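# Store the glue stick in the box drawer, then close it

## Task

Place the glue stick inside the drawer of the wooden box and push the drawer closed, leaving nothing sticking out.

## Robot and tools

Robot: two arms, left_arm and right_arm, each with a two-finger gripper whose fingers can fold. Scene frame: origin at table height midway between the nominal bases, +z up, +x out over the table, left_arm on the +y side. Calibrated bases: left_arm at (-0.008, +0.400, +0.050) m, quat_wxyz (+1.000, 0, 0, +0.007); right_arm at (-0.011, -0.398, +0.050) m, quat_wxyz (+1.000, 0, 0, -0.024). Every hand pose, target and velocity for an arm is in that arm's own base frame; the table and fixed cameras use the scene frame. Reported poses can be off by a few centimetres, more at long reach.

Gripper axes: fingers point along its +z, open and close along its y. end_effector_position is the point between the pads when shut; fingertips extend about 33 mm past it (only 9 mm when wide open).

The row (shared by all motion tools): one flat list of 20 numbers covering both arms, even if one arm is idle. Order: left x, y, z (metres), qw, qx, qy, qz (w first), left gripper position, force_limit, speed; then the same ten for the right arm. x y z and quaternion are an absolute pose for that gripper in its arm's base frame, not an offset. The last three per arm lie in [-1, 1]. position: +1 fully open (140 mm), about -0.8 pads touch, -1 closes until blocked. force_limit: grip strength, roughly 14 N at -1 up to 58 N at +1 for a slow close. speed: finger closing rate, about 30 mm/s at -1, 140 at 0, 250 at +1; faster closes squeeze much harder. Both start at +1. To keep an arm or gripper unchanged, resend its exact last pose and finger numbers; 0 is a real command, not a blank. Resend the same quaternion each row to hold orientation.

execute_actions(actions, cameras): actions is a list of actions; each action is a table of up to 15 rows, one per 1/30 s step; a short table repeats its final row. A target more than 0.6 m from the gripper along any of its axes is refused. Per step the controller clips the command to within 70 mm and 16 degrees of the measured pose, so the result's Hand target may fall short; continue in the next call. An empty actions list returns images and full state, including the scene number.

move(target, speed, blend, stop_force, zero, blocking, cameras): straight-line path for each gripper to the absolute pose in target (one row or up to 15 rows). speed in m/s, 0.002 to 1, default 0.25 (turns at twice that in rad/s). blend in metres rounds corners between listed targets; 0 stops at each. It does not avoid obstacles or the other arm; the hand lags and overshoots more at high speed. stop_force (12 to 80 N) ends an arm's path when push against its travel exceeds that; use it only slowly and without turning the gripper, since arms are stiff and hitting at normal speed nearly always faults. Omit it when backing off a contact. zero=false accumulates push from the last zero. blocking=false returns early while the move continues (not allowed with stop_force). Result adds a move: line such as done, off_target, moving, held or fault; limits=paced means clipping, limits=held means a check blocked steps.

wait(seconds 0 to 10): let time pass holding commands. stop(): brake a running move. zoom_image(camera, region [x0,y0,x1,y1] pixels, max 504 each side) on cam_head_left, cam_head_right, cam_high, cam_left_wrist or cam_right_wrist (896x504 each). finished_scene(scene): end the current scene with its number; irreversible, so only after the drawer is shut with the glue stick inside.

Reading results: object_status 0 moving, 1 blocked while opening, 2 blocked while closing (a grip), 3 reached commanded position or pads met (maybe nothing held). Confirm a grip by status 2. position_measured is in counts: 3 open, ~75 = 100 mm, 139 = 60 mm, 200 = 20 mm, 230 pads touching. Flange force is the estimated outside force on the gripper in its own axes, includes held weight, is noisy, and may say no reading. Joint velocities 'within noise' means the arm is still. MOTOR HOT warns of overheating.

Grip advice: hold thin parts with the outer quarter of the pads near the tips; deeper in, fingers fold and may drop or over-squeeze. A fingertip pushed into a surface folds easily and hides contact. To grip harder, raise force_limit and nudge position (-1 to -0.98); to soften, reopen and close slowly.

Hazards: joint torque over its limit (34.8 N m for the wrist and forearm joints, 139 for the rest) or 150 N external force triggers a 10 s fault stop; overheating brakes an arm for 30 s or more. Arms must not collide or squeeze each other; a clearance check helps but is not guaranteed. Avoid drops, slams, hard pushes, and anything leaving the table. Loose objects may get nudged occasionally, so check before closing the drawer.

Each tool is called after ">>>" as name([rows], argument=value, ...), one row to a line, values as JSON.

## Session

>>> execute_actions(actions=[])

Scene clock: 0.00 s.
left_arm: end_effector_position=(+0.4151, -0.2951, +0.2356) position_measured=3 object_status=3 end_effector_quat_wxyz=(+0.571, +0.326, -0.671, +0.341) | right_arm: end_effector_position=(+0.3180, -0.1147, +0.3175) position_measured=3 object_status=3 end_effector_quat_wxyz=(-0.367, -0.375, +0.672, -0.522)
Joint positions: left_arm=[0.128 0.611 -0.213 0.939 -1.934 -1.072] | right_arm=[0.809 0.069 -0.634 0.751 -2.064 -1.462]
Joint velocities: within noise
Flange force (N): no reading
Hand target: left_arm +0.4151, -0.2951, +0.2356; +0.571, +0.326, -0.671, +0.341 | right_arm +0.3180, -0.1147, +0.3175; -0.367, -0.375, +0.672, -0.522
Tool commands: left_gripper/position=+1.0 left_gripper/force_limit=+1.0 left_gripper/speed=+1.0 right_gripper/position=+1.0 right_gripper/force_limit=+1.0 right_gripper/speed=+1.0

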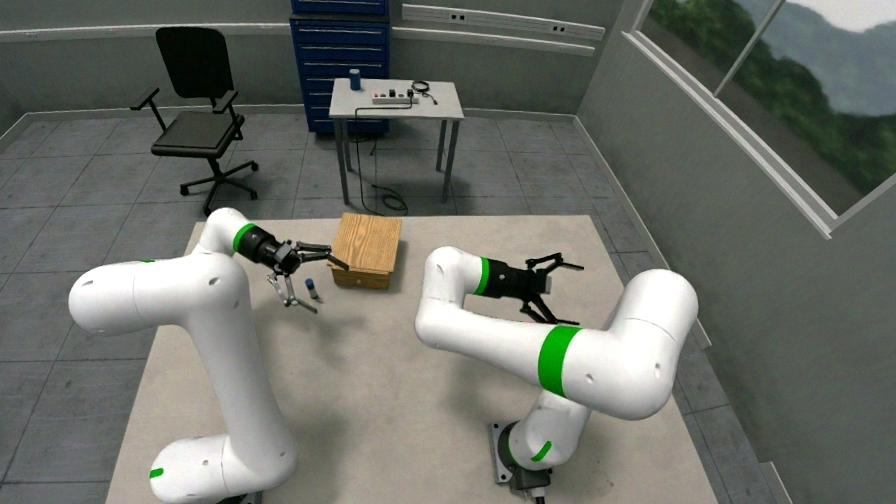

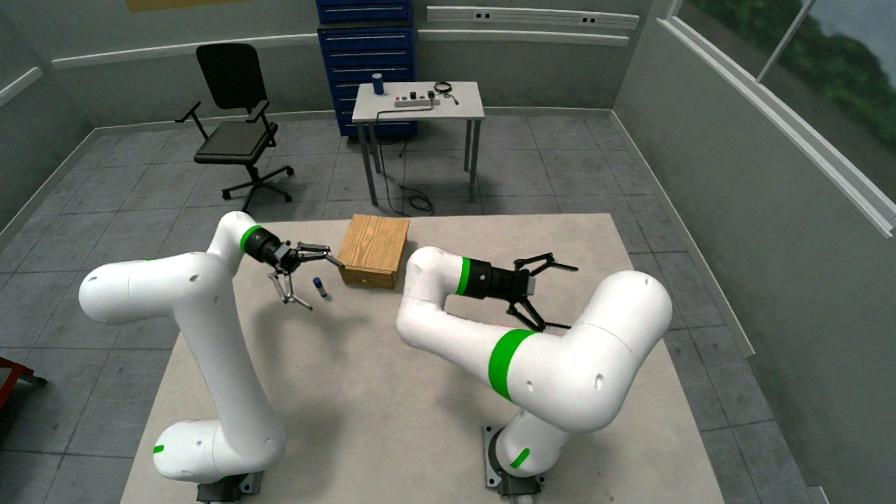

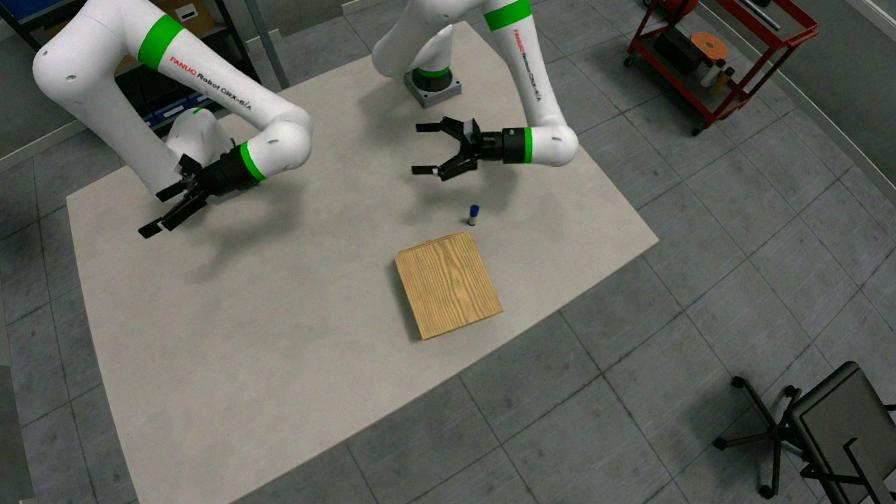

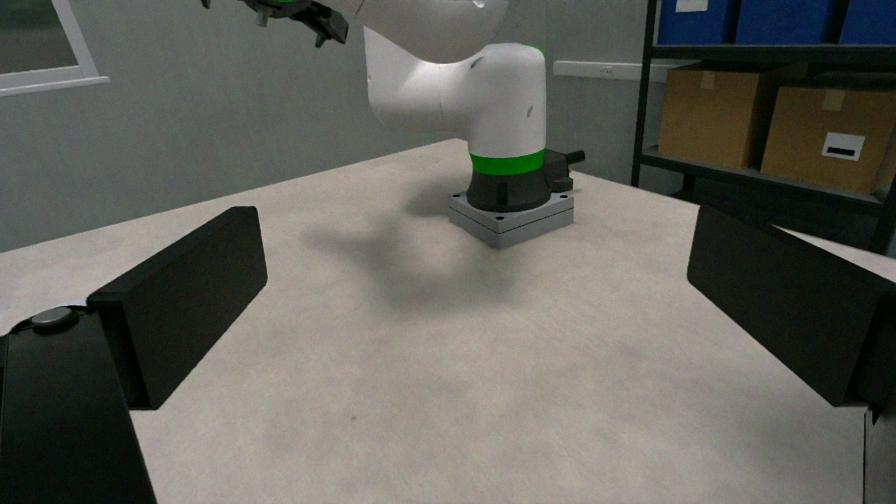

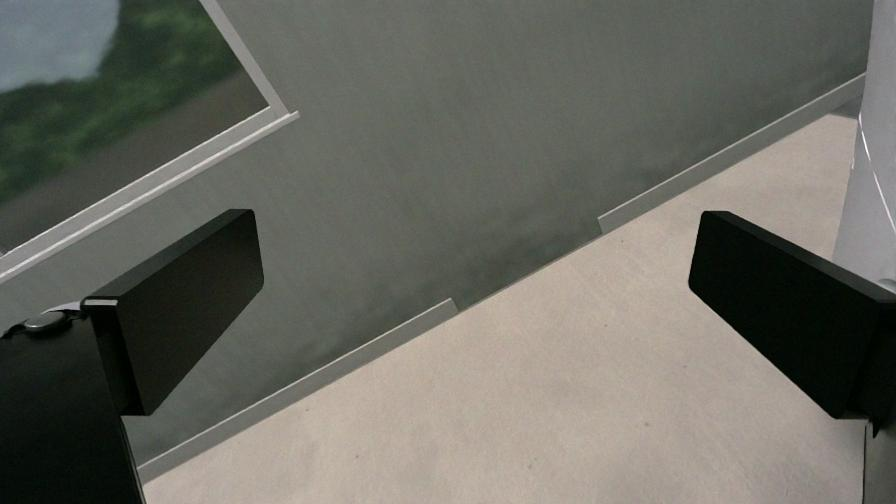

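>>> move([
  [0.42,-0.05,0.26,0.3536,0.6124,-0.6124,0.3536,1,1,1,0.318,-0.1147,0.3175,-0.367,-0.375,0.672,-0.522,1,1,1],
  [0.55,0.02,0.12,0.3536,0.6124,-0.6124,0.3536,0.2,1,0,0.36,0.15,0.35,0.0262,0.8648,-0.0453,0.4993,-0.2,1,0],
  [0.55,0.02,0.09,0.3536,0.6124,-0.6124,0.3536,0.2,1,0,0.40,0.44,0.25,0.0262,0.8648,-0.0453,0.4993,-0.2,1,0],
], speed=0.3, cameras=["all"])

Scene clock: 8.57 s.
left_arm: end_effector_position=(+0.5500, +0.0200, +0.0900) position_measured=104 object_status=3 end_effector_quat_wxyz=(+0.354, +0.612, -0.612, +0.354) | right_arm: end_effector_position=(+0.4000, +0.4400, +0.2500) position_measured=154 object_status=3 end_effector_quat_wxyz=(+0.026, +0.865, -0.045, +0.499)
Joint positions: left_arm=[0.69 0.692 -0.067 0.733 -1.627 -0.976] | right_arm=[1.494 0.154 -0.484 1.123 -1.289 -0.581]
Flange force (N): left_arm=[4.0 7.0 2.9] | right_arm=[3.9 3.3 2.1]
Hand target: left_arm +0.5500, +0.0200, +0.0900; +0.354, +0.612, -0.612, +0.354 | right_arm +0.4000, +0.4400, +0.2500; +0.026, +0.865, -0.045, +0.499
Off the commanded pose: left_arm 0.000 m, 0 deg | right_arm 0.000 m, 0 deg.
move: done

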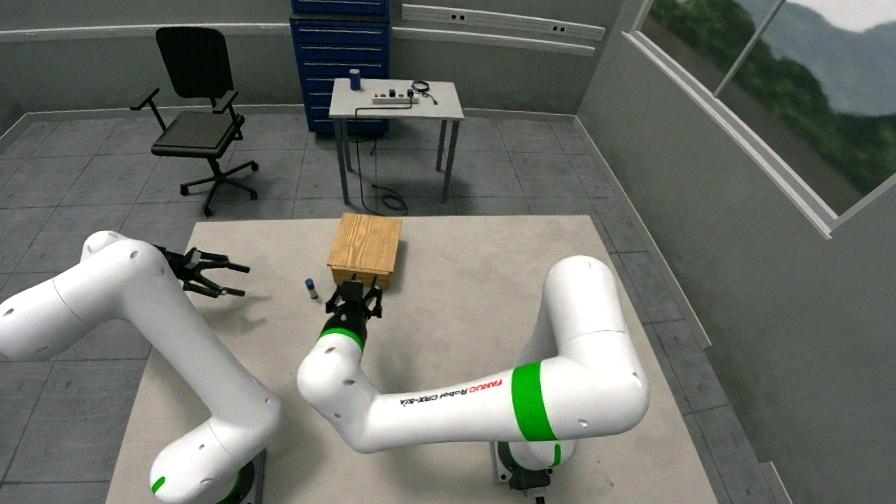

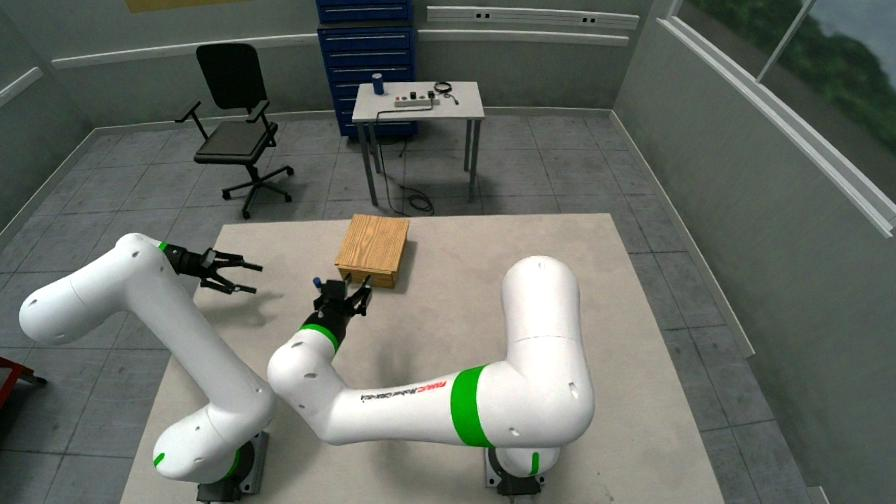

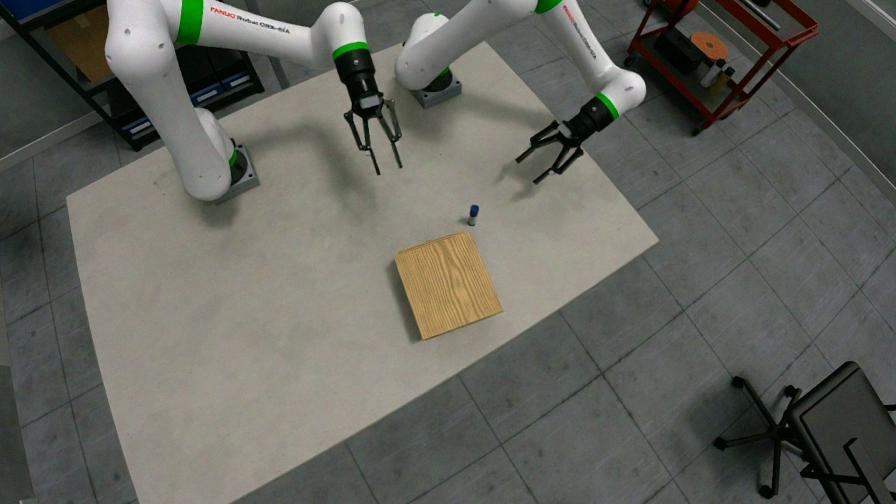

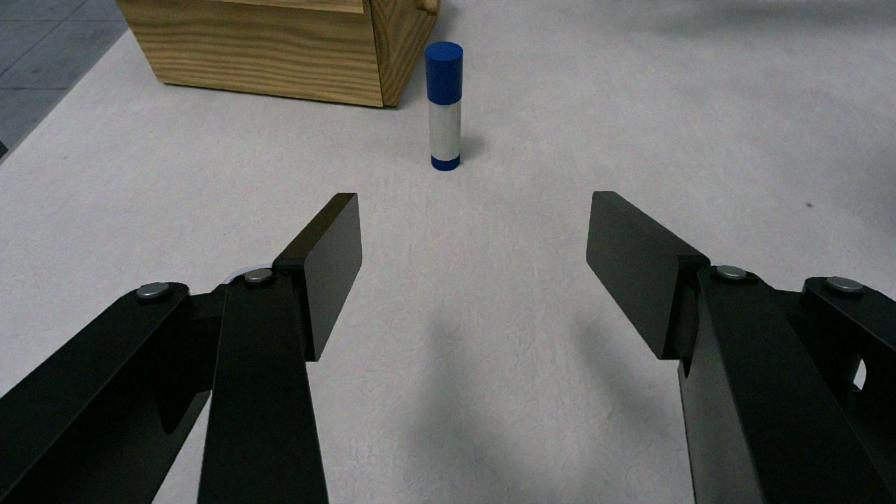

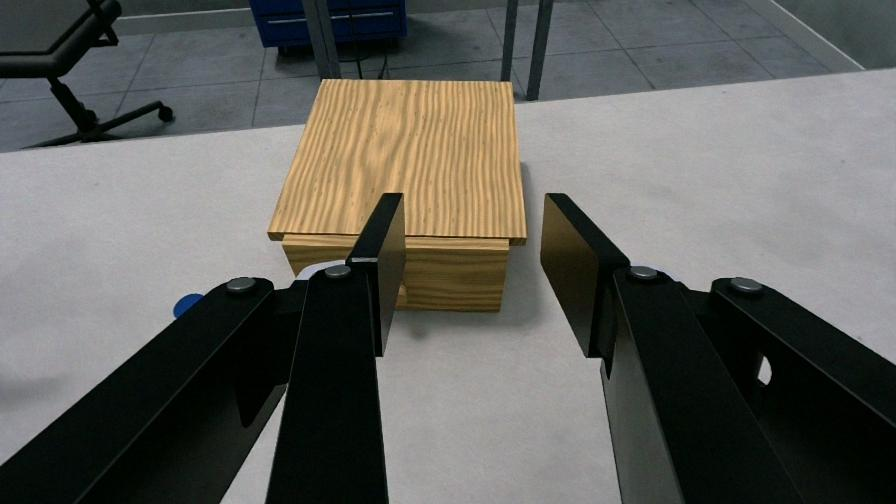

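>>> move([
  [0.55,0.02,0.09,0.3536,0.6124,-0.6124,0.3536,0.2,1,0,0.42,0.4935,0.08,0.0336,0.765,-0.0401,0.642,-0.2,1,0],
  [0.55,0.02,0.09,0.3536,0.6124,-0.6124,0.3536,0.2,1,0,0.4585,0.4895,0.012,0.0336,0.765,-0.0401,0.642,-0.2,1,0],
], speed=0.2, blend=0.02, cameras=["cam_right_wrist","cam_high","cam_left_wrist"])

Scene clock: 10.93 s.
left_arm: end_effector_position=(+0.5500, +0.0200, +0.0900) position_measured=104 object_status=3 end_effector_quat_wxyz=(+0.354, +0.612, -0.612, +0.354) | right_arm: end_effector_position=(+0.4585, +0.4895, +0.0120) position_measured=154 object_status=3 end_effector_quat_wxyz=(+0.034, +0.765, -0.040, +0.642)
Joint positions: left_arm=[0.69 0.692 -0.067 0.733 -1.627 -0.976] | right_arm=[1.349 0.84 -0.481 1.641 -1.373 -1.318]
Flange force (N): left_arm=[3.6 6.7 2.4] | right_arm=[7.1 4.8 3.3]
Hand target: left_arm +0.5500, +0.0200, +0.0900; +0.354, +0.612, -0.612, +0.354 | right_arm +0.4585, +0.4895, +0.0120; +0.034, +0.765, -0.040, +0.642
Off the commanded pose: left_arm 0.000 m, 0 deg | right_arm 0.000 m, 0 deg.
move: done
Images, in order (width x height): cam_high 896x504, cam_left_wrist 896x504, cam_right_wrist 896x504.

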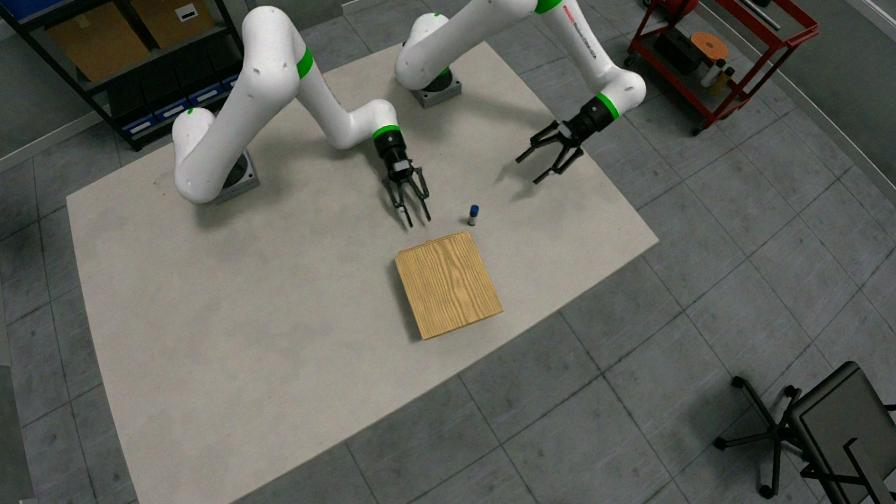

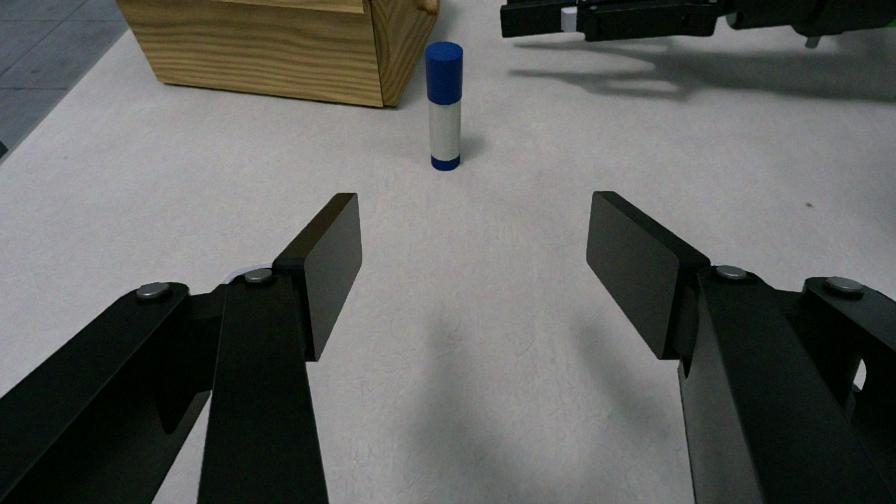

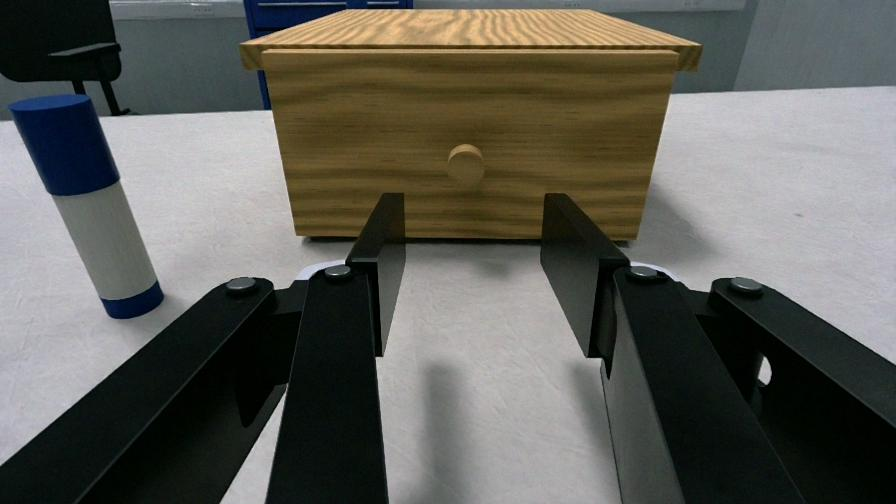

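>>> move(target=[0.55,0.02,0.09,0.3536,0.6124,-0.6124,0.3536,0.2,1,0,0.5281,0.4822,0.009,0.0336,0.765,-0.0401,0.642,-0.2,1,0], speed=0.06, stop_force=15, cameras=["cam_right_wrist","cam_high"])

>>> zoom_image(camera="cam_high", region=[380, 200, 480, 265])

Scene clock: 13.07 s.
left_arm: end_effector_position=(+0.5500, +0.0200, +0.0900) position_measured=104 object_status=3 end_effector_quat_wxyz=(+0.354, +0.612, -0.612, +0.354) | right_arm: end_effector_position=(+0.5281, +0.4822, +0.0090) position_measured=154 object_status=3 end_effector_quat_wxyz=(+0.034, +0.765, -0.040, +0.642)
Joint positions: left_arm=[0.69 0.692 -0.067 0.733 -1.627 -0.976] | right_arm=[1.186 0.863 -0.439 1.795 -1.329 -1.304]
Flange force (N): left_arm=[3.9 6.7 2.9] | right_arm=[7.6 5.4 2.7]
Hand target: left_arm +0.5500, +0.0200, +0.0900; +0.354, +0.612, -0.612, +0.354 | right_arm +0.5281, +0.4822, +0.0090; +0.034, +0.765, -0.040, +0.642
Off the commanded pose: left_arm 0.000 m, 0 deg | right_arm 0.000 m, 0 deg.
move: done
Images, in order (width x height): cam_high 896x504, cam_right_wrist 896x504.

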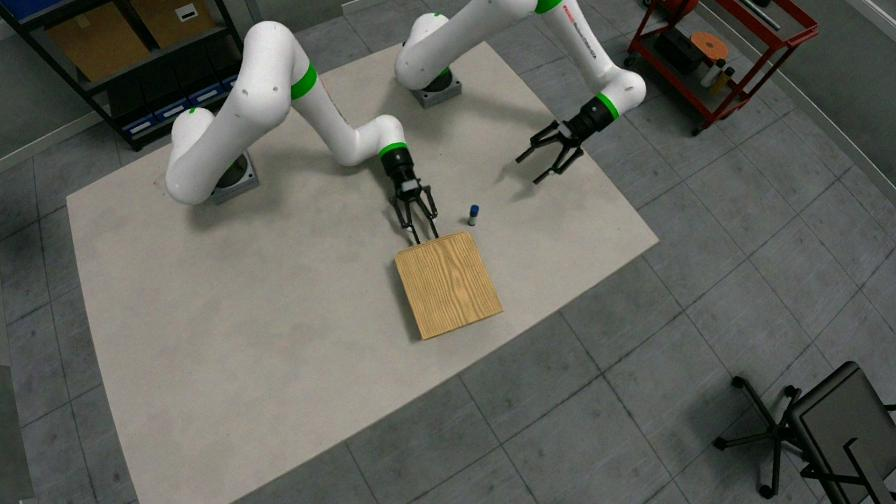

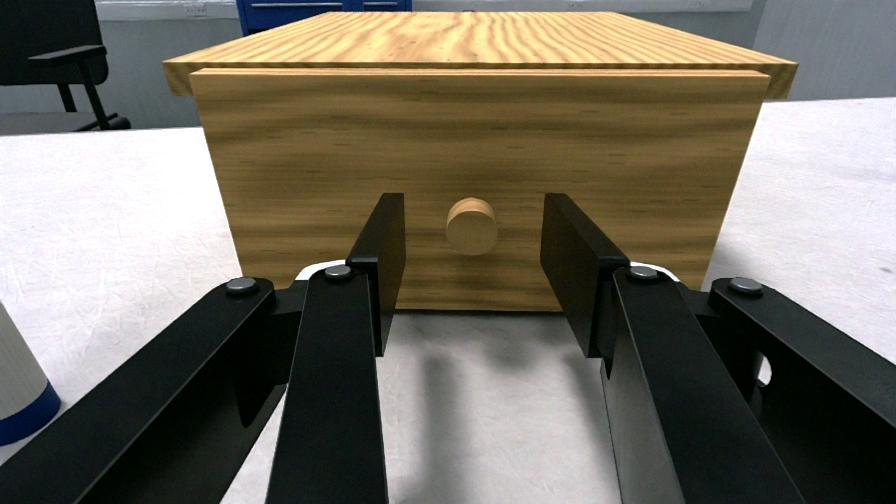

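Scaled by 5.040 from the camera's 896x504 image, which has a finer 1280x720 frame.

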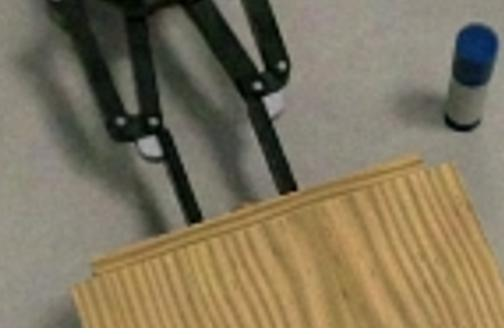

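>>> execute_actions([
  [[0.55,0.02,0.09,0.3536,0.6124,-0.6124,0.3536,0.2,1,0,0.5281,0.4822,0.009,0.0336,0.765,-0.0401,0.642,-1,0.2,-1]],
  [[0.55,0.02,0.09,0.3536,0.6124,-0.6124,0.3536,0.2,1,0,0.5281,0.4822,0.009,0.0336,0.765,-0.0401,0.642,-1,0.2,-1]],
  [[0.55,0.02,0.09,0.3536,0.6124,-0.6124,0.3536,0.2,1,0,0.5281,0.4822,0.009,0.0336,0.765,-0.0401,0.642,-1,0.2,-1]],
])

>>> wait(seconds=0.7, cameras=["cam_right_wrist"])

Scene clock: 14.90 s.
left_arm: end_effector_position=(+0.5500, +0.0200, +0.0900) position_measured=104 object_status=3 end_effector_quat_wxyz=(+0.354, +0.612, -0.612, +0.354) | right_arm: end_effector_position=(+0.5281, +0.4822, +0.0090) position_measured=207 object_status=2 end_effector_quat_wxyz=(+0.034, +0.765, -0.040, +0.642)
Joint positions: left_arm=[0.69 0.692 -0.067 0.733 -1.627 -0.976] | right_arm=[1.186 0.863 -0.439 1.796 -1.329 -1.304]
Flange force (N): left_arm=[3.8 6.8 2.9] | right_arm=[8.1 4.7 0.0]
Flange force at the end of the 1st action (N): left_arm=[3.9 6.6 2.7] | right_arm=[6.3 4.7 2.6]
Flange force at the end of the 2nd action (N): left_arm=[3.7 6.9 2.5] | right_arm=[6.7 5.7 2.3]
Hand target: left_arm +0.5500, +0.0200, +0.0900; +0.354, +0.612, -0.612, +0.354 | right_arm +0.5281, +0.4822, +0.0090; +0.034, +0.765, -0.040, +0.642
Off the commanded pose: left_arm 0.000 m, 0 deg | right_arm 0.000 m, 0 deg.

Scene clock: 15.60 s.
left_arm: end_effector_position=(+0.5500, +0.0200, +0.0900) position_measured=104 object_status=3 end_effector_quat_wxyz=(+0.354, +0.612, -0.612, +0.354) | right_arm: end_effector_position=(+0.5281, +0.4822, +0.0090) position_measured=207 object_status=2 end_effector_quat_wxyz=(+0.034, +0.765, -0.040, +0.642)
Joint positions: left_arm=[0.69 0.692 -0.067 0.733 -1.627 -0.976] | right_arm=[1.186 0.863 -0.439 1.796 -1.329 -1.304]
Flange force (N): left_arm=[3.9 6.6 2.6] | right_arm=[8.6 4.9 0.6]
Hand target: left_arm +0.5500, +0.0200, +0.0900; +0.354, +0.612, -0.612, +0.354 | right_arm +0.5281, +0.4822, +0.0090; +0.034, +0.765, -0.040, +0.642
Tool commands: left_gripper/position=+0.2 left_gripper/force_limit=+1.0 left_gripper/speed=+0.0 right_gripper/position=-1.0 right_gripper/force_limit=+0.2 right_gripper/speed=-1.0
Off the commanded pose: left_arm 0.000 m, 0 deg | right_arm 0.000 m, 0 deg.
wait: 0.70 s; at rest by 0.17 s
Images, in order (width x height): cam_right_wrist 896x504.

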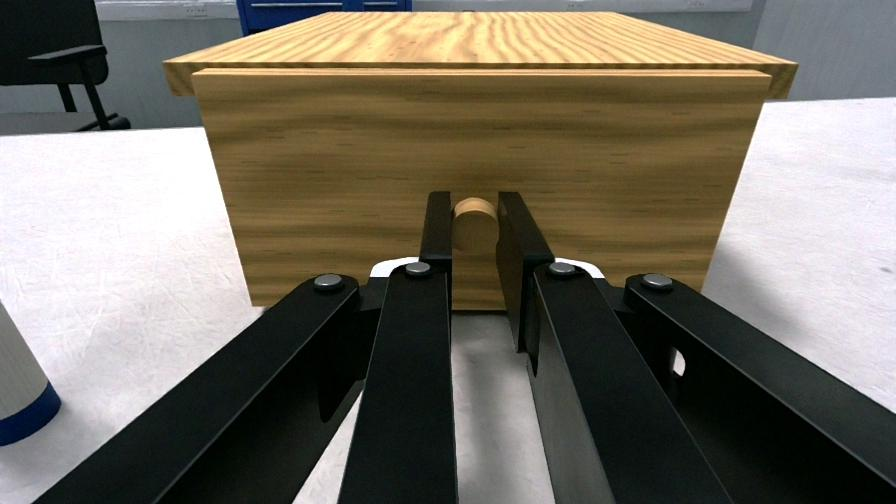

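>>> move(target=[0.55,0.02,0.09,0.3536,0.6124,-0.6124,0.3536,0.2,1,0,0.4187,0.4937,0.009,0.0336,0.765,-0.0401,0.642,-1,0.2,-1], speed=0.06)

>>> execute_actions([
  [[0.55,0.02,0.09,0.3536,0.6124,-0.6124,0.3536,0.2,1,0,0.4187,0.4937,0.009,0.0336,0.765,-0.0401,0.642,-0.2,0.2,-0.6]],
  [[0.55,0.02,0.09,0.3536,0.6124,-0.6124,0.3536,0.2,1,0,0.4187,0.4937,0.009,0.0336,0.765,-0.0401,0.642,-0.2,0.2,-0.6]],
])

>>> move([
  [0.55,0.0,0.06,0.3536,0.6124,-0.6124,0.3536,0.2,1,0,0.355,0.5,0.02,0.0336,0.765,-0.0401,0.642,-0.2,0.2,-0.6],
  [0.555,0.0,0.05,0.3536,0.6124,-0.6124,0.3536,0.2,1,0,0.31,0.30,0.27,0.0262,0.8648,-0.0453,0.4993,-0.2,0.2,-0.6],
], speed=0.2, cameras=["all"])

Scene clock: 18.00 s.
left_arm: end_effector_position=(+0.5500, +0.0200, +0.0900) position_measured=104 object_status=3 end_effector_quat_wxyz=(+0.354, +0.612, -0.612, +0.354) | right_arm: end_effector_position=(+0.4187, +0.4937, +0.0090) position_measured=207 object_status=2 end_effector_quat_wxyz=(+0.034, +0.765, -0.040, +0.642)
Joint positions: left_arm=[0.69 0.692 -0.067 0.733 -1.627 -0.976] | right_arm=[1.446 0.844 -0.487 1.548 -1.397 -1.327]
Flange force (N): left_arm=[3.7 6.7 2.8] | right_arm=[6.5 2.5 4.7]
Hand target: left_arm +0.5500, +0.0200, +0.0900; +0.354, +0.612, -0.612, +0.354 | right_arm +0.4187, +0.4937, +0.0090; +0.034, +0.765, -0.040, +0.642
Off the commanded pose: left_arm 0.000 m, 0 deg | right_arm 0.000 m, 0 deg.
move: done

Scene clock: 19.20 s.
left_arm: end_effector_position=(+0.5500, +0.0200, +0.0900) position_measured=104 object_status=3 end_effector_quat_wxyz=(+0.354, +0.612, -0.612, +0.354) | right_arm: end_effector_position=(+0.4187, +0.4937, +0.0090) position_measured=154 object_status=3 end_effector_quat_wxyz=(+0.034, +0.765, -0.040, +0.642)
Joint positions: left_arm=[0.69 0.692 -0.067 0.733 -1.627 -0.976] | right_arm=[1.446 0.844 -0.487 1.548 -1.397 -1.327]
Flange force (N): left_arm=[3.7 6.9 2.7] | right_arm=[6.7 3.7 3.9]
Flange force at the end of the 1st action (N): left_arm=[3.7 7.3 2.6] | right_arm=[7.3 4.0 3.3]
Hand target: left_arm +0.5500, +0.0200, +0.0900; +0.354, +0.612, -0.612, +0.354 | right_arm +0.4187, +0.4937, +0.0090; +0.034, +0.765, -0.040, +0.642
Off the commanded pose: left_arm 0.000 m, 0 deg | right_arm 0.000 m, 0 deg.

Scene clock: 21.97 s.
left_arm: end_effector_position=(+0.5550, +0.0000, +0.0500) position_measured=104 object_status=3 end_effector_quat_wxyz=(+0.354, +0.612, -0.612, +0.354) | right_arm: end_effector_position=(+0.3100, +0.3000, +0.2700) position_measured=154 object_status=3 end_effector_quat_wxyz=(+0.026, +0.865, -0.045, +0.499)
Joint positions: left_arm=[0.657 0.735 -0.106 0.756 -1.551 -1.015] | right_arm=[1.786 -0.242 -0.795 0.966 -1.54 -0.63]
Flange force (N): left_arm=[4.0 7.2 2.1] | right_arm=[5.2 0.0 3.8]
Hand target: left_arm +0.5550, +0.0000, +0.0500; +0.354, +0.612, -0.612, +0.354 | right_arm +0.3100, +0.3000, +0.2700; +0.026, +0.865, -0.045, +0.499
Off the commanded pose: left_arm 0.000 m, 0 deg | right_arm 0.000 m, 0 deg.
move: done

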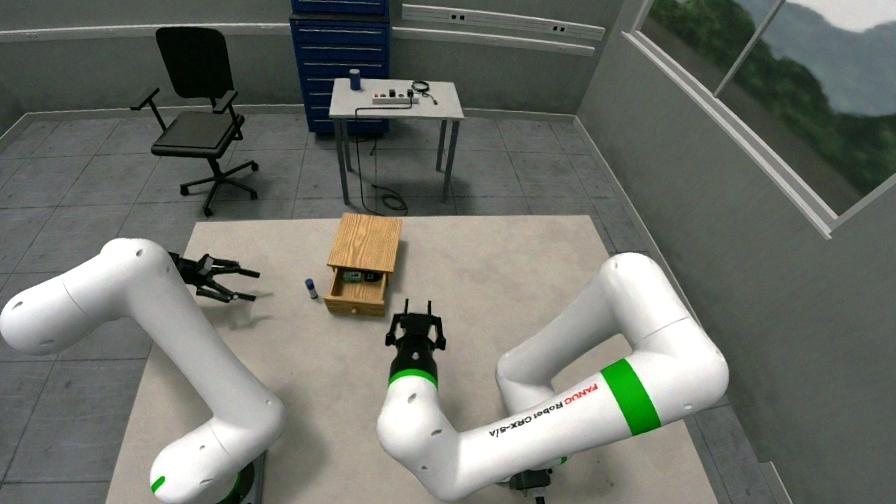

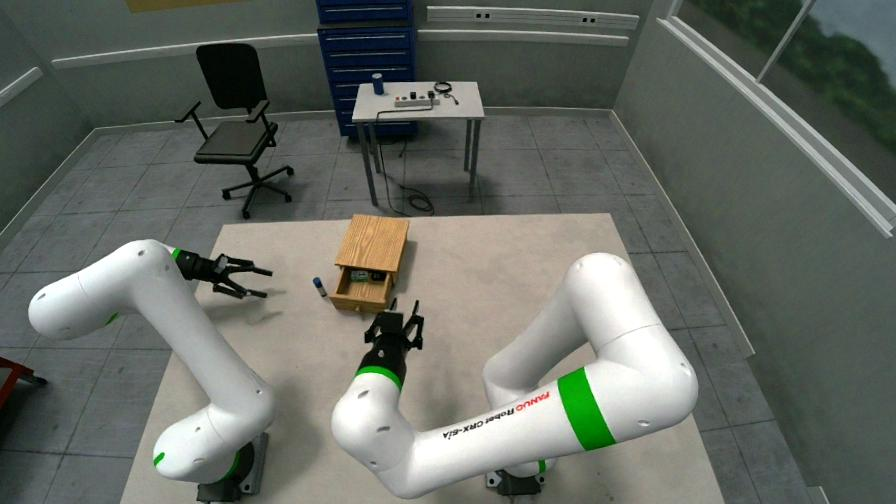

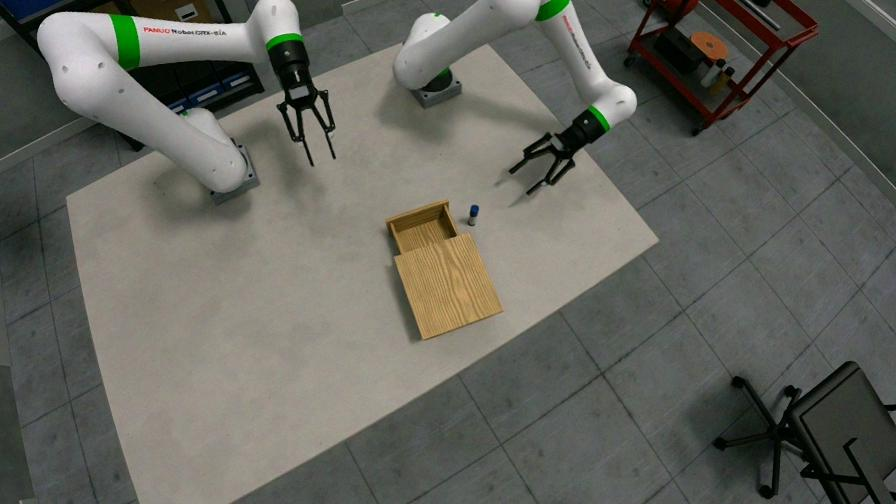

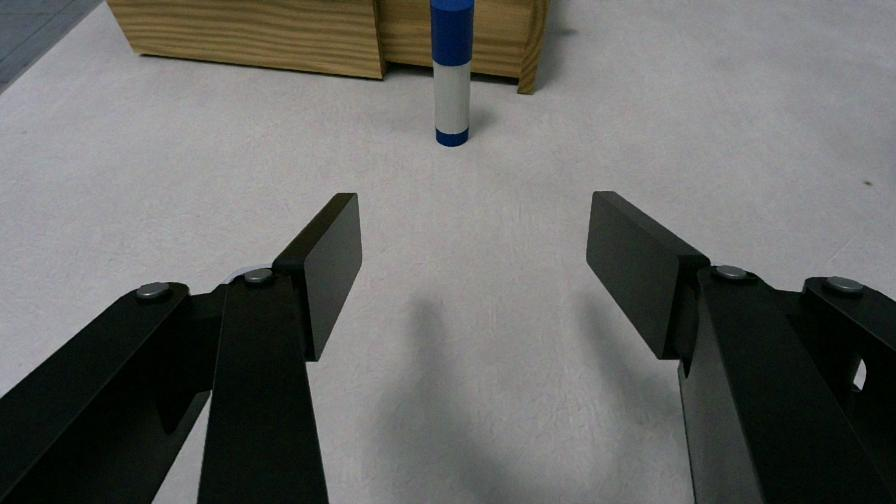

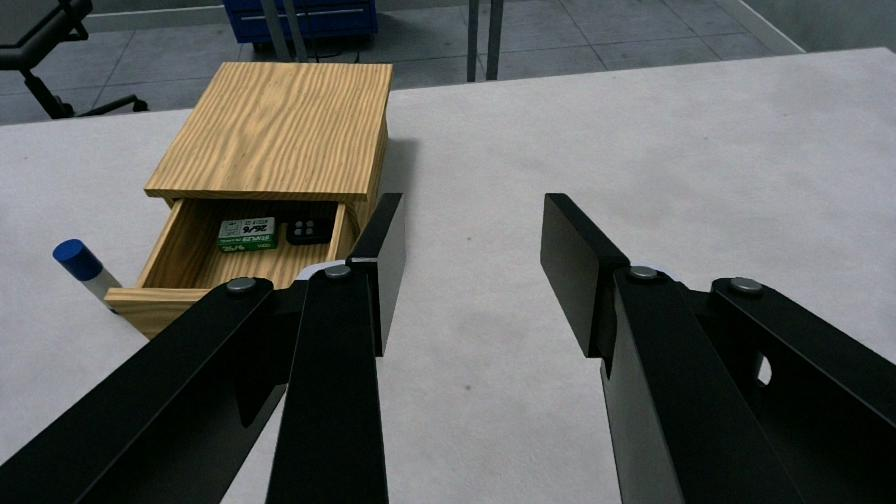

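>>> move([
  [0.561,-0.06,0.02,0.3799,0.5964,-0.5964,0.3799,0.2,1,0,0.31,0.30,0.27,0.0262,0.8648,-0.0453,0.4993,-0.2,0.2,-0.6],
  [0.561,-0.115,0.006,0.3799,0.5964,-0.5964,0.3799,0.2,1,0,0.31,0.30,0.27,0.0262,0.8648,-0.0453,0.4993,-0.2,0.2,-0.6],
], speed=0.1, blend=0.01, cameras=["cam_left_wrist","cam_high","cam_right_wrist"])

>>> zoom_image(camera="cam_high", region=[380, 130, 600, 270])

Scene clock: 23.90 s.
left_arm: end_effector_position=(+0.5610, -0.1150, +0.0060) position_measured=104 object_status=3 end_effector_quat_wxyz=(+0.380, +0.596, -0.596, +0.380) | right_arm: end_effector_position=(+0.3100, +0.3000, +0.2700) position_measured=154 object_status=3 end_effector_quat_wxyz=(+0.026, +0.865, -0.045, +0.499)
Joint positions: left_arm=[0.482 0.778 -0.272 0.95 -1.413 -1.108] | right_arm=[1.786 -0.242 -0.795 0.966 -1.54 -0.63]
Flange force (N): left_arm=[4.3 5.7 1.2] | right_arm=[5.3 -0.7 4.1]
Hand target: left_arm +0.5610, -0.1150, +0.0060; +0.380, +0.596, -0.596, +0.380 | right_arm +0.3100, +0.3000, +0.2700; +0.026, +0.865, -0.045, +0.499
Off the commanded pose: left_arm 0.000 m, 0 deg | right_arm 0.000 m, 0 deg.
move: done
Images, in order (width x height): cam_high 896x504, cam_left_wrist 896x504, cam_right_wrist 896x504.

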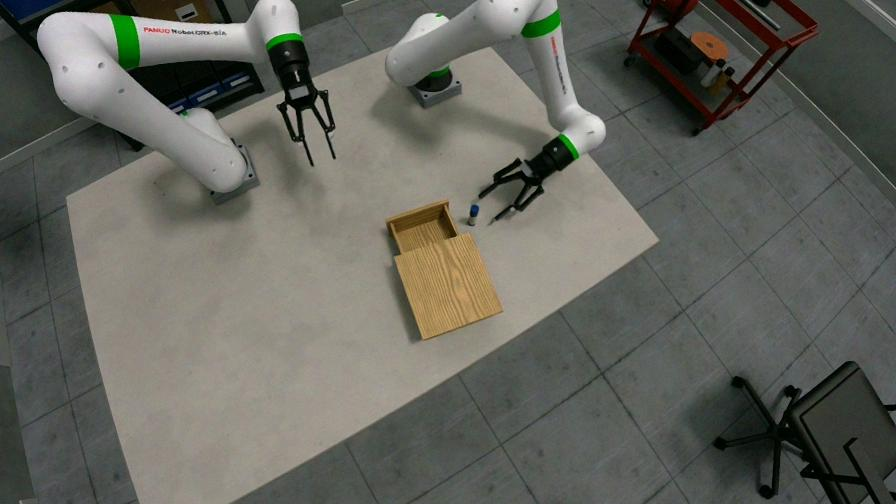

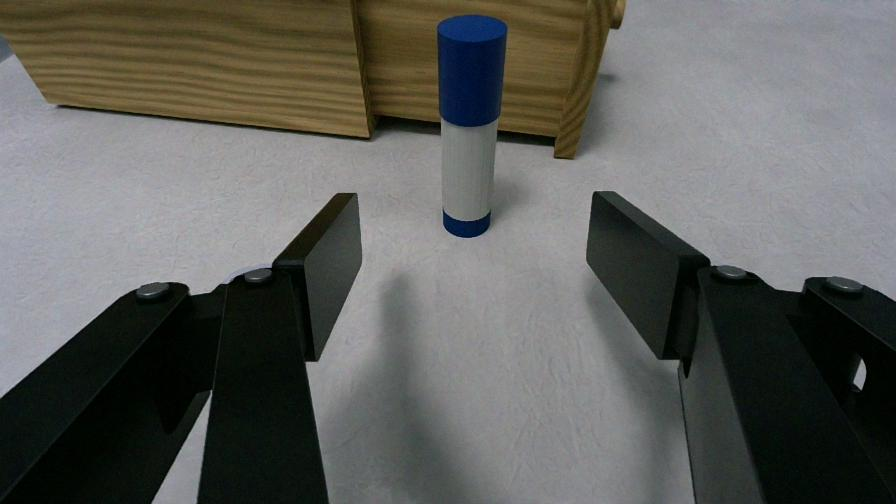

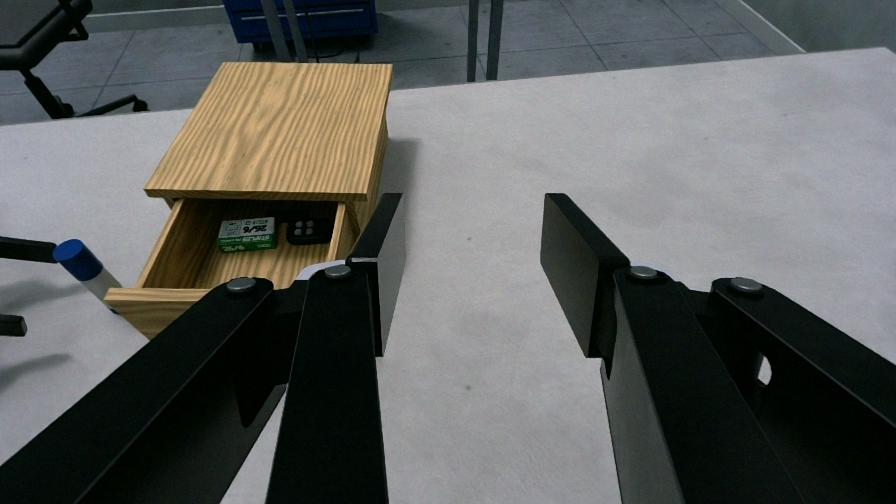

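Scaled by 2.291 from the camera's 896x504 image, which has a finer 1280x720 frame.

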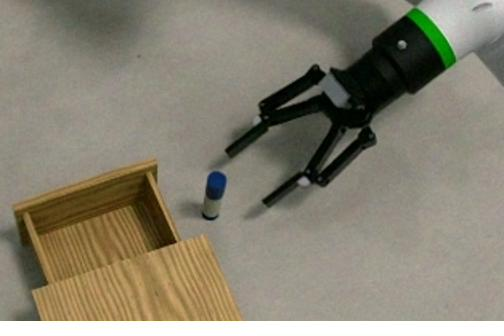

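>>> move(target=[0.561,-0.152,0.006,0.3799,0.5964,-0.5964,0.3799,0.2,1,0,0.31,0.30,0.27,0.0262,0.8648,-0.0453,0.4993,-0.2,0.2,-0.6], speed=0.06, cameras=["cam_left_wrist","cam_high"])

>>> zoom_image(camera="cam_high", region=[380, 130, 600, 270])

Scene clock: 25.03 s.
left_arm: end_effector_position=(+0.5610, -0.1520, +0.0060) position_measured=104 object_status=3 end_effector_quat_wxyz=(+0.380, +0.596, -0.596, +0.380) | right_arm: end_effector_position=(+0.3100, +0.3000, +0.2700) position_measured=154 object_status=3 end_effector_quat_wxyz=(+0.026, +0.865, -0.045, +0.499)
Joint positions: left_arm=[0.414 0.757 -0.32 1.009 -1.37 -1.112] | right_arm=[1.786 -0.242 -0.795 0.966 -1.54 -0.63]
Flange force (N): left_arm=[4.2 5.8 1.2] | right_arm=[5.3 -0.7 4.3]
Hand target: left_arm +0.5610, -0.1520, +0.0060; +0.380, +0.596, -0.596, +0.380 | right_arm +0.3100, +0.3000, +0.2700; +0.026, +0.865, -0.045, +0.499
Off the commanded pose: left_arm 0.000 m, 0 deg | right_arm 0.000 m, 0 deg.
move: done
Images, in order (width x height): cam_high 896x504, cam_left_wrist 896x504.

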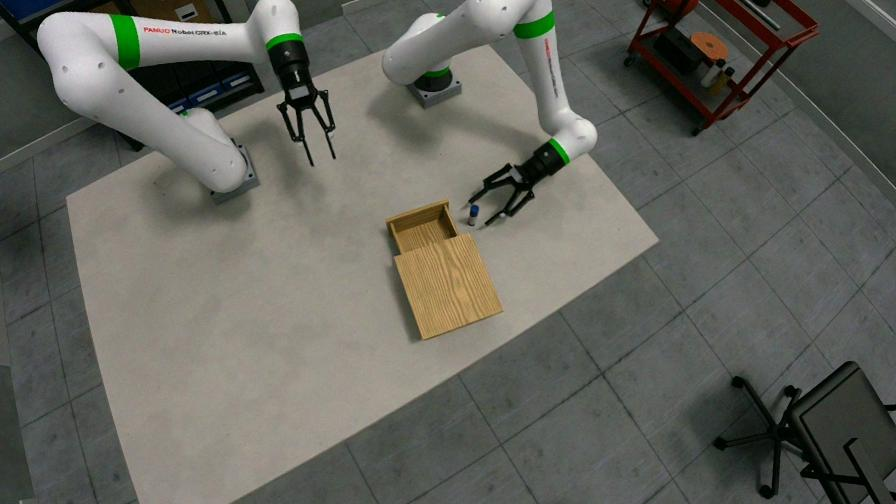

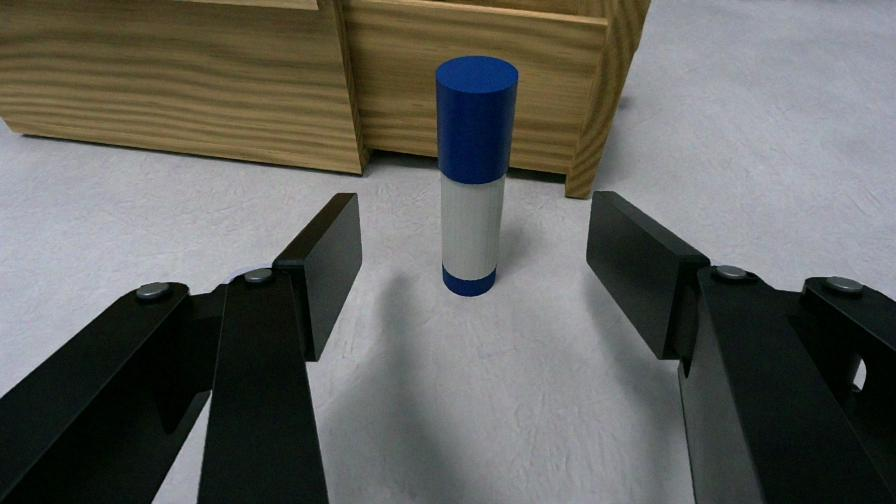

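Scaled by 2.291 from the camera's 896x504 image, which has a finer 1280x720 frame.

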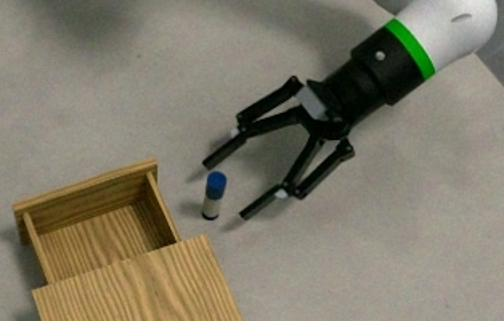

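>>> move(target=[0.561,-0.1655,0.006,0.3799,0.5964,-0.5964,0.3799,0.2,1,0,0.31,0.30,0.27,0.0262,0.8648,-0.0453,0.4993,-0.2,0.2,-0.6], speed=0.06)

>>> move(target=[0.561,-0.1655,0.006,0.3799,0.5964,-0.5964,0.3799,-1,-0.1,-1,0.31,0.30,0.27,0.0262,0.8648,-0.0453,0.4993,-0.2,0.2,-0.6], speed=0.06)

>>> wait(seconds=1, cameras=["cam_left_wrist","cam_high"])

>>> zoom_image(camera="cam_high", region=[380, 130, 600, 270])

Scene clock: 26.07 s.
left_arm: end_effector_position=(+0.5610, -0.1655, +0.0060) position_measured=104 object_status=3 end_effector_quat_wxyz=(+0.380, +0.596, -0.596, +0.380) | right_arm: end_effector_position=(+0.3100, +0.3000, +0.2700) position_measured=154 object_status=3 end_effector_quat_wxyz=(+0.026, +0.865, -0.045, +0.499)
Joint positions: left_arm=[0.389 0.75 -0.335 1.032 -1.355 -1.113] | right_arm=[1.786 -0.242 -0.795 0.966 -1.54 -0.63]
Flange force (N): left_arm=[3.8 6.4 -0.1] | right_arm=[5.5 -0.7 3.9]
Hand target: left_arm +0.5610, -0.1655, +0.0060; +0.380, +0.596, -0.596, +0.380 | right_arm +0.3100, +0.3000, +0.2700; +0.026, +0.865, -0.045, +0.499
Off the commanded pose: left_arm 0.000 m, 0 deg | right_arm 0.000 m, 0 deg.
move: done

Scene clock: 28.27 s.
left_arm: end_effector_position=(+0.5610, -0.1655, +0.0060) position_measured=196 object_status=0 end_effector_quat_wxyz=(+0.380, +0.596, -0.596, +0.380) | right_arm: end_effector_position=(+0.3100, +0.3000, +0.2700) position_measured=154 object_status=3 end_effector_quat_wxyz=(+0.026, +0.865, -0.045, +0.499)
Joint positions: left_arm=[0.389 0.75 -0.335 1.032 -1.355 -1.113] | right_arm=[1.786 -0.242 -0.795 0.966 -1.54 -0.63]
Flange force (N): left_arm=[4.0 5.8 -0.6] | right_arm=[5.5 -0.2 4.2]
Hand target: left_arm +0.5610, -0.1655, +0.0060; +0.380, +0.596, -0.596, +0.380 | right_arm +0.3100, +0.3000, +0.2700; +0.026, +0.865, -0.045, +0.499
Off the commanded pose: left_arm 0.000 m, 0 deg | right_arm 0.000 m, 0 deg.
move: done

Scene clock: 29.27 s.
left_arm: end_effector_position=(+0.5610, -0.1655, +0.0060) position_measured=196 object_status=2 end_effector_quat_wxyz=(+0.380, +0.596, -0.596, +0.380) | right_arm: end_effector_position=(+0.3100, +0.3000, +0.2700) position_measured=154 object_status=3 end_effector_quat_wxyz=(+0.026, +0.865, -0.045, +0.499)
Joint positions: left_arm=[0.389 0.75 -0.335 1.032 -1.355 -1.113] | right_arm=[1.786 -0.242 -0.795 0.966 -1.54 -0.63]
Flange force (N): left_arm=[4.7 6.3 0.1] | right_arm=[4.9 -0.8 3.9]
Hand target: left_arm +0.5610, -0.1655, +0.0060; +0.380, +0.596, -0.596, +0.380 | right_arm +0.3100, +0.3000, +0.2700; +0.026, +0.865, -0.045, +0.499
Tool commands: left_gripper/position=-1.0 left_gripper/force_limit=-0.1 left_gripper/speed=-1.0 right_gripper/position=-0.2 right_gripper/force_limit=+0.2 right_gripper/speed=-0.6
Off the commanded pose: left_arm 0.000 m, 0 deg | right_arm 0.000 m, 0 deg.
wait: 1.00 s; at rest by 0.17 s
Images, in order (width x height): cam_high 896x504, cam_left_wrist 896x504.

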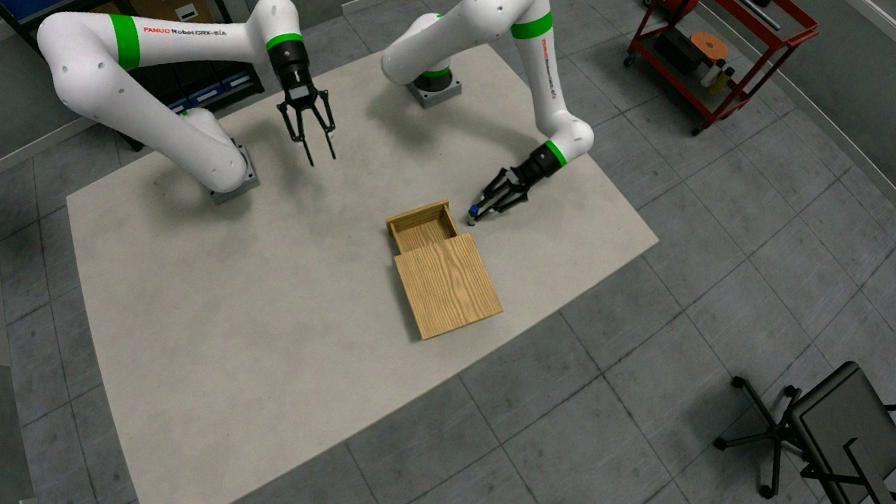

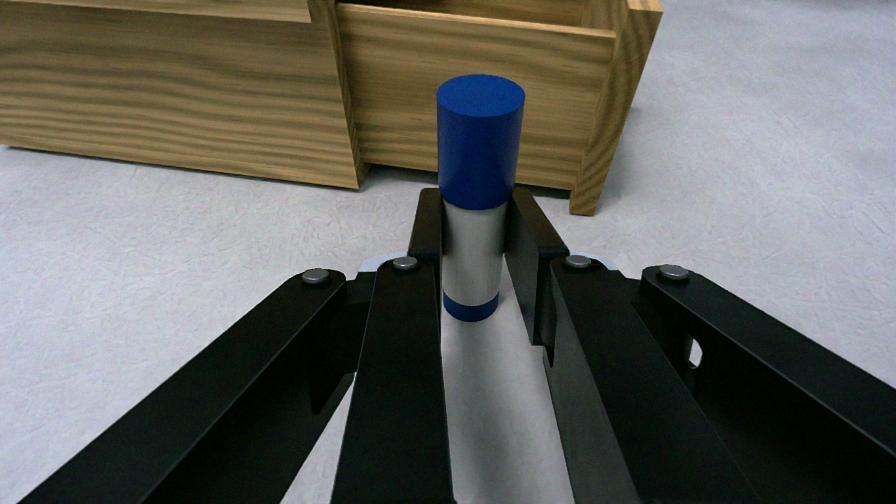

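Scaled by 2.291 from the camera's 896x504 image, which has a finer 1280x720 frame.

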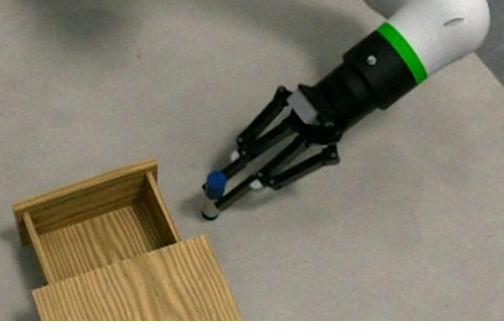

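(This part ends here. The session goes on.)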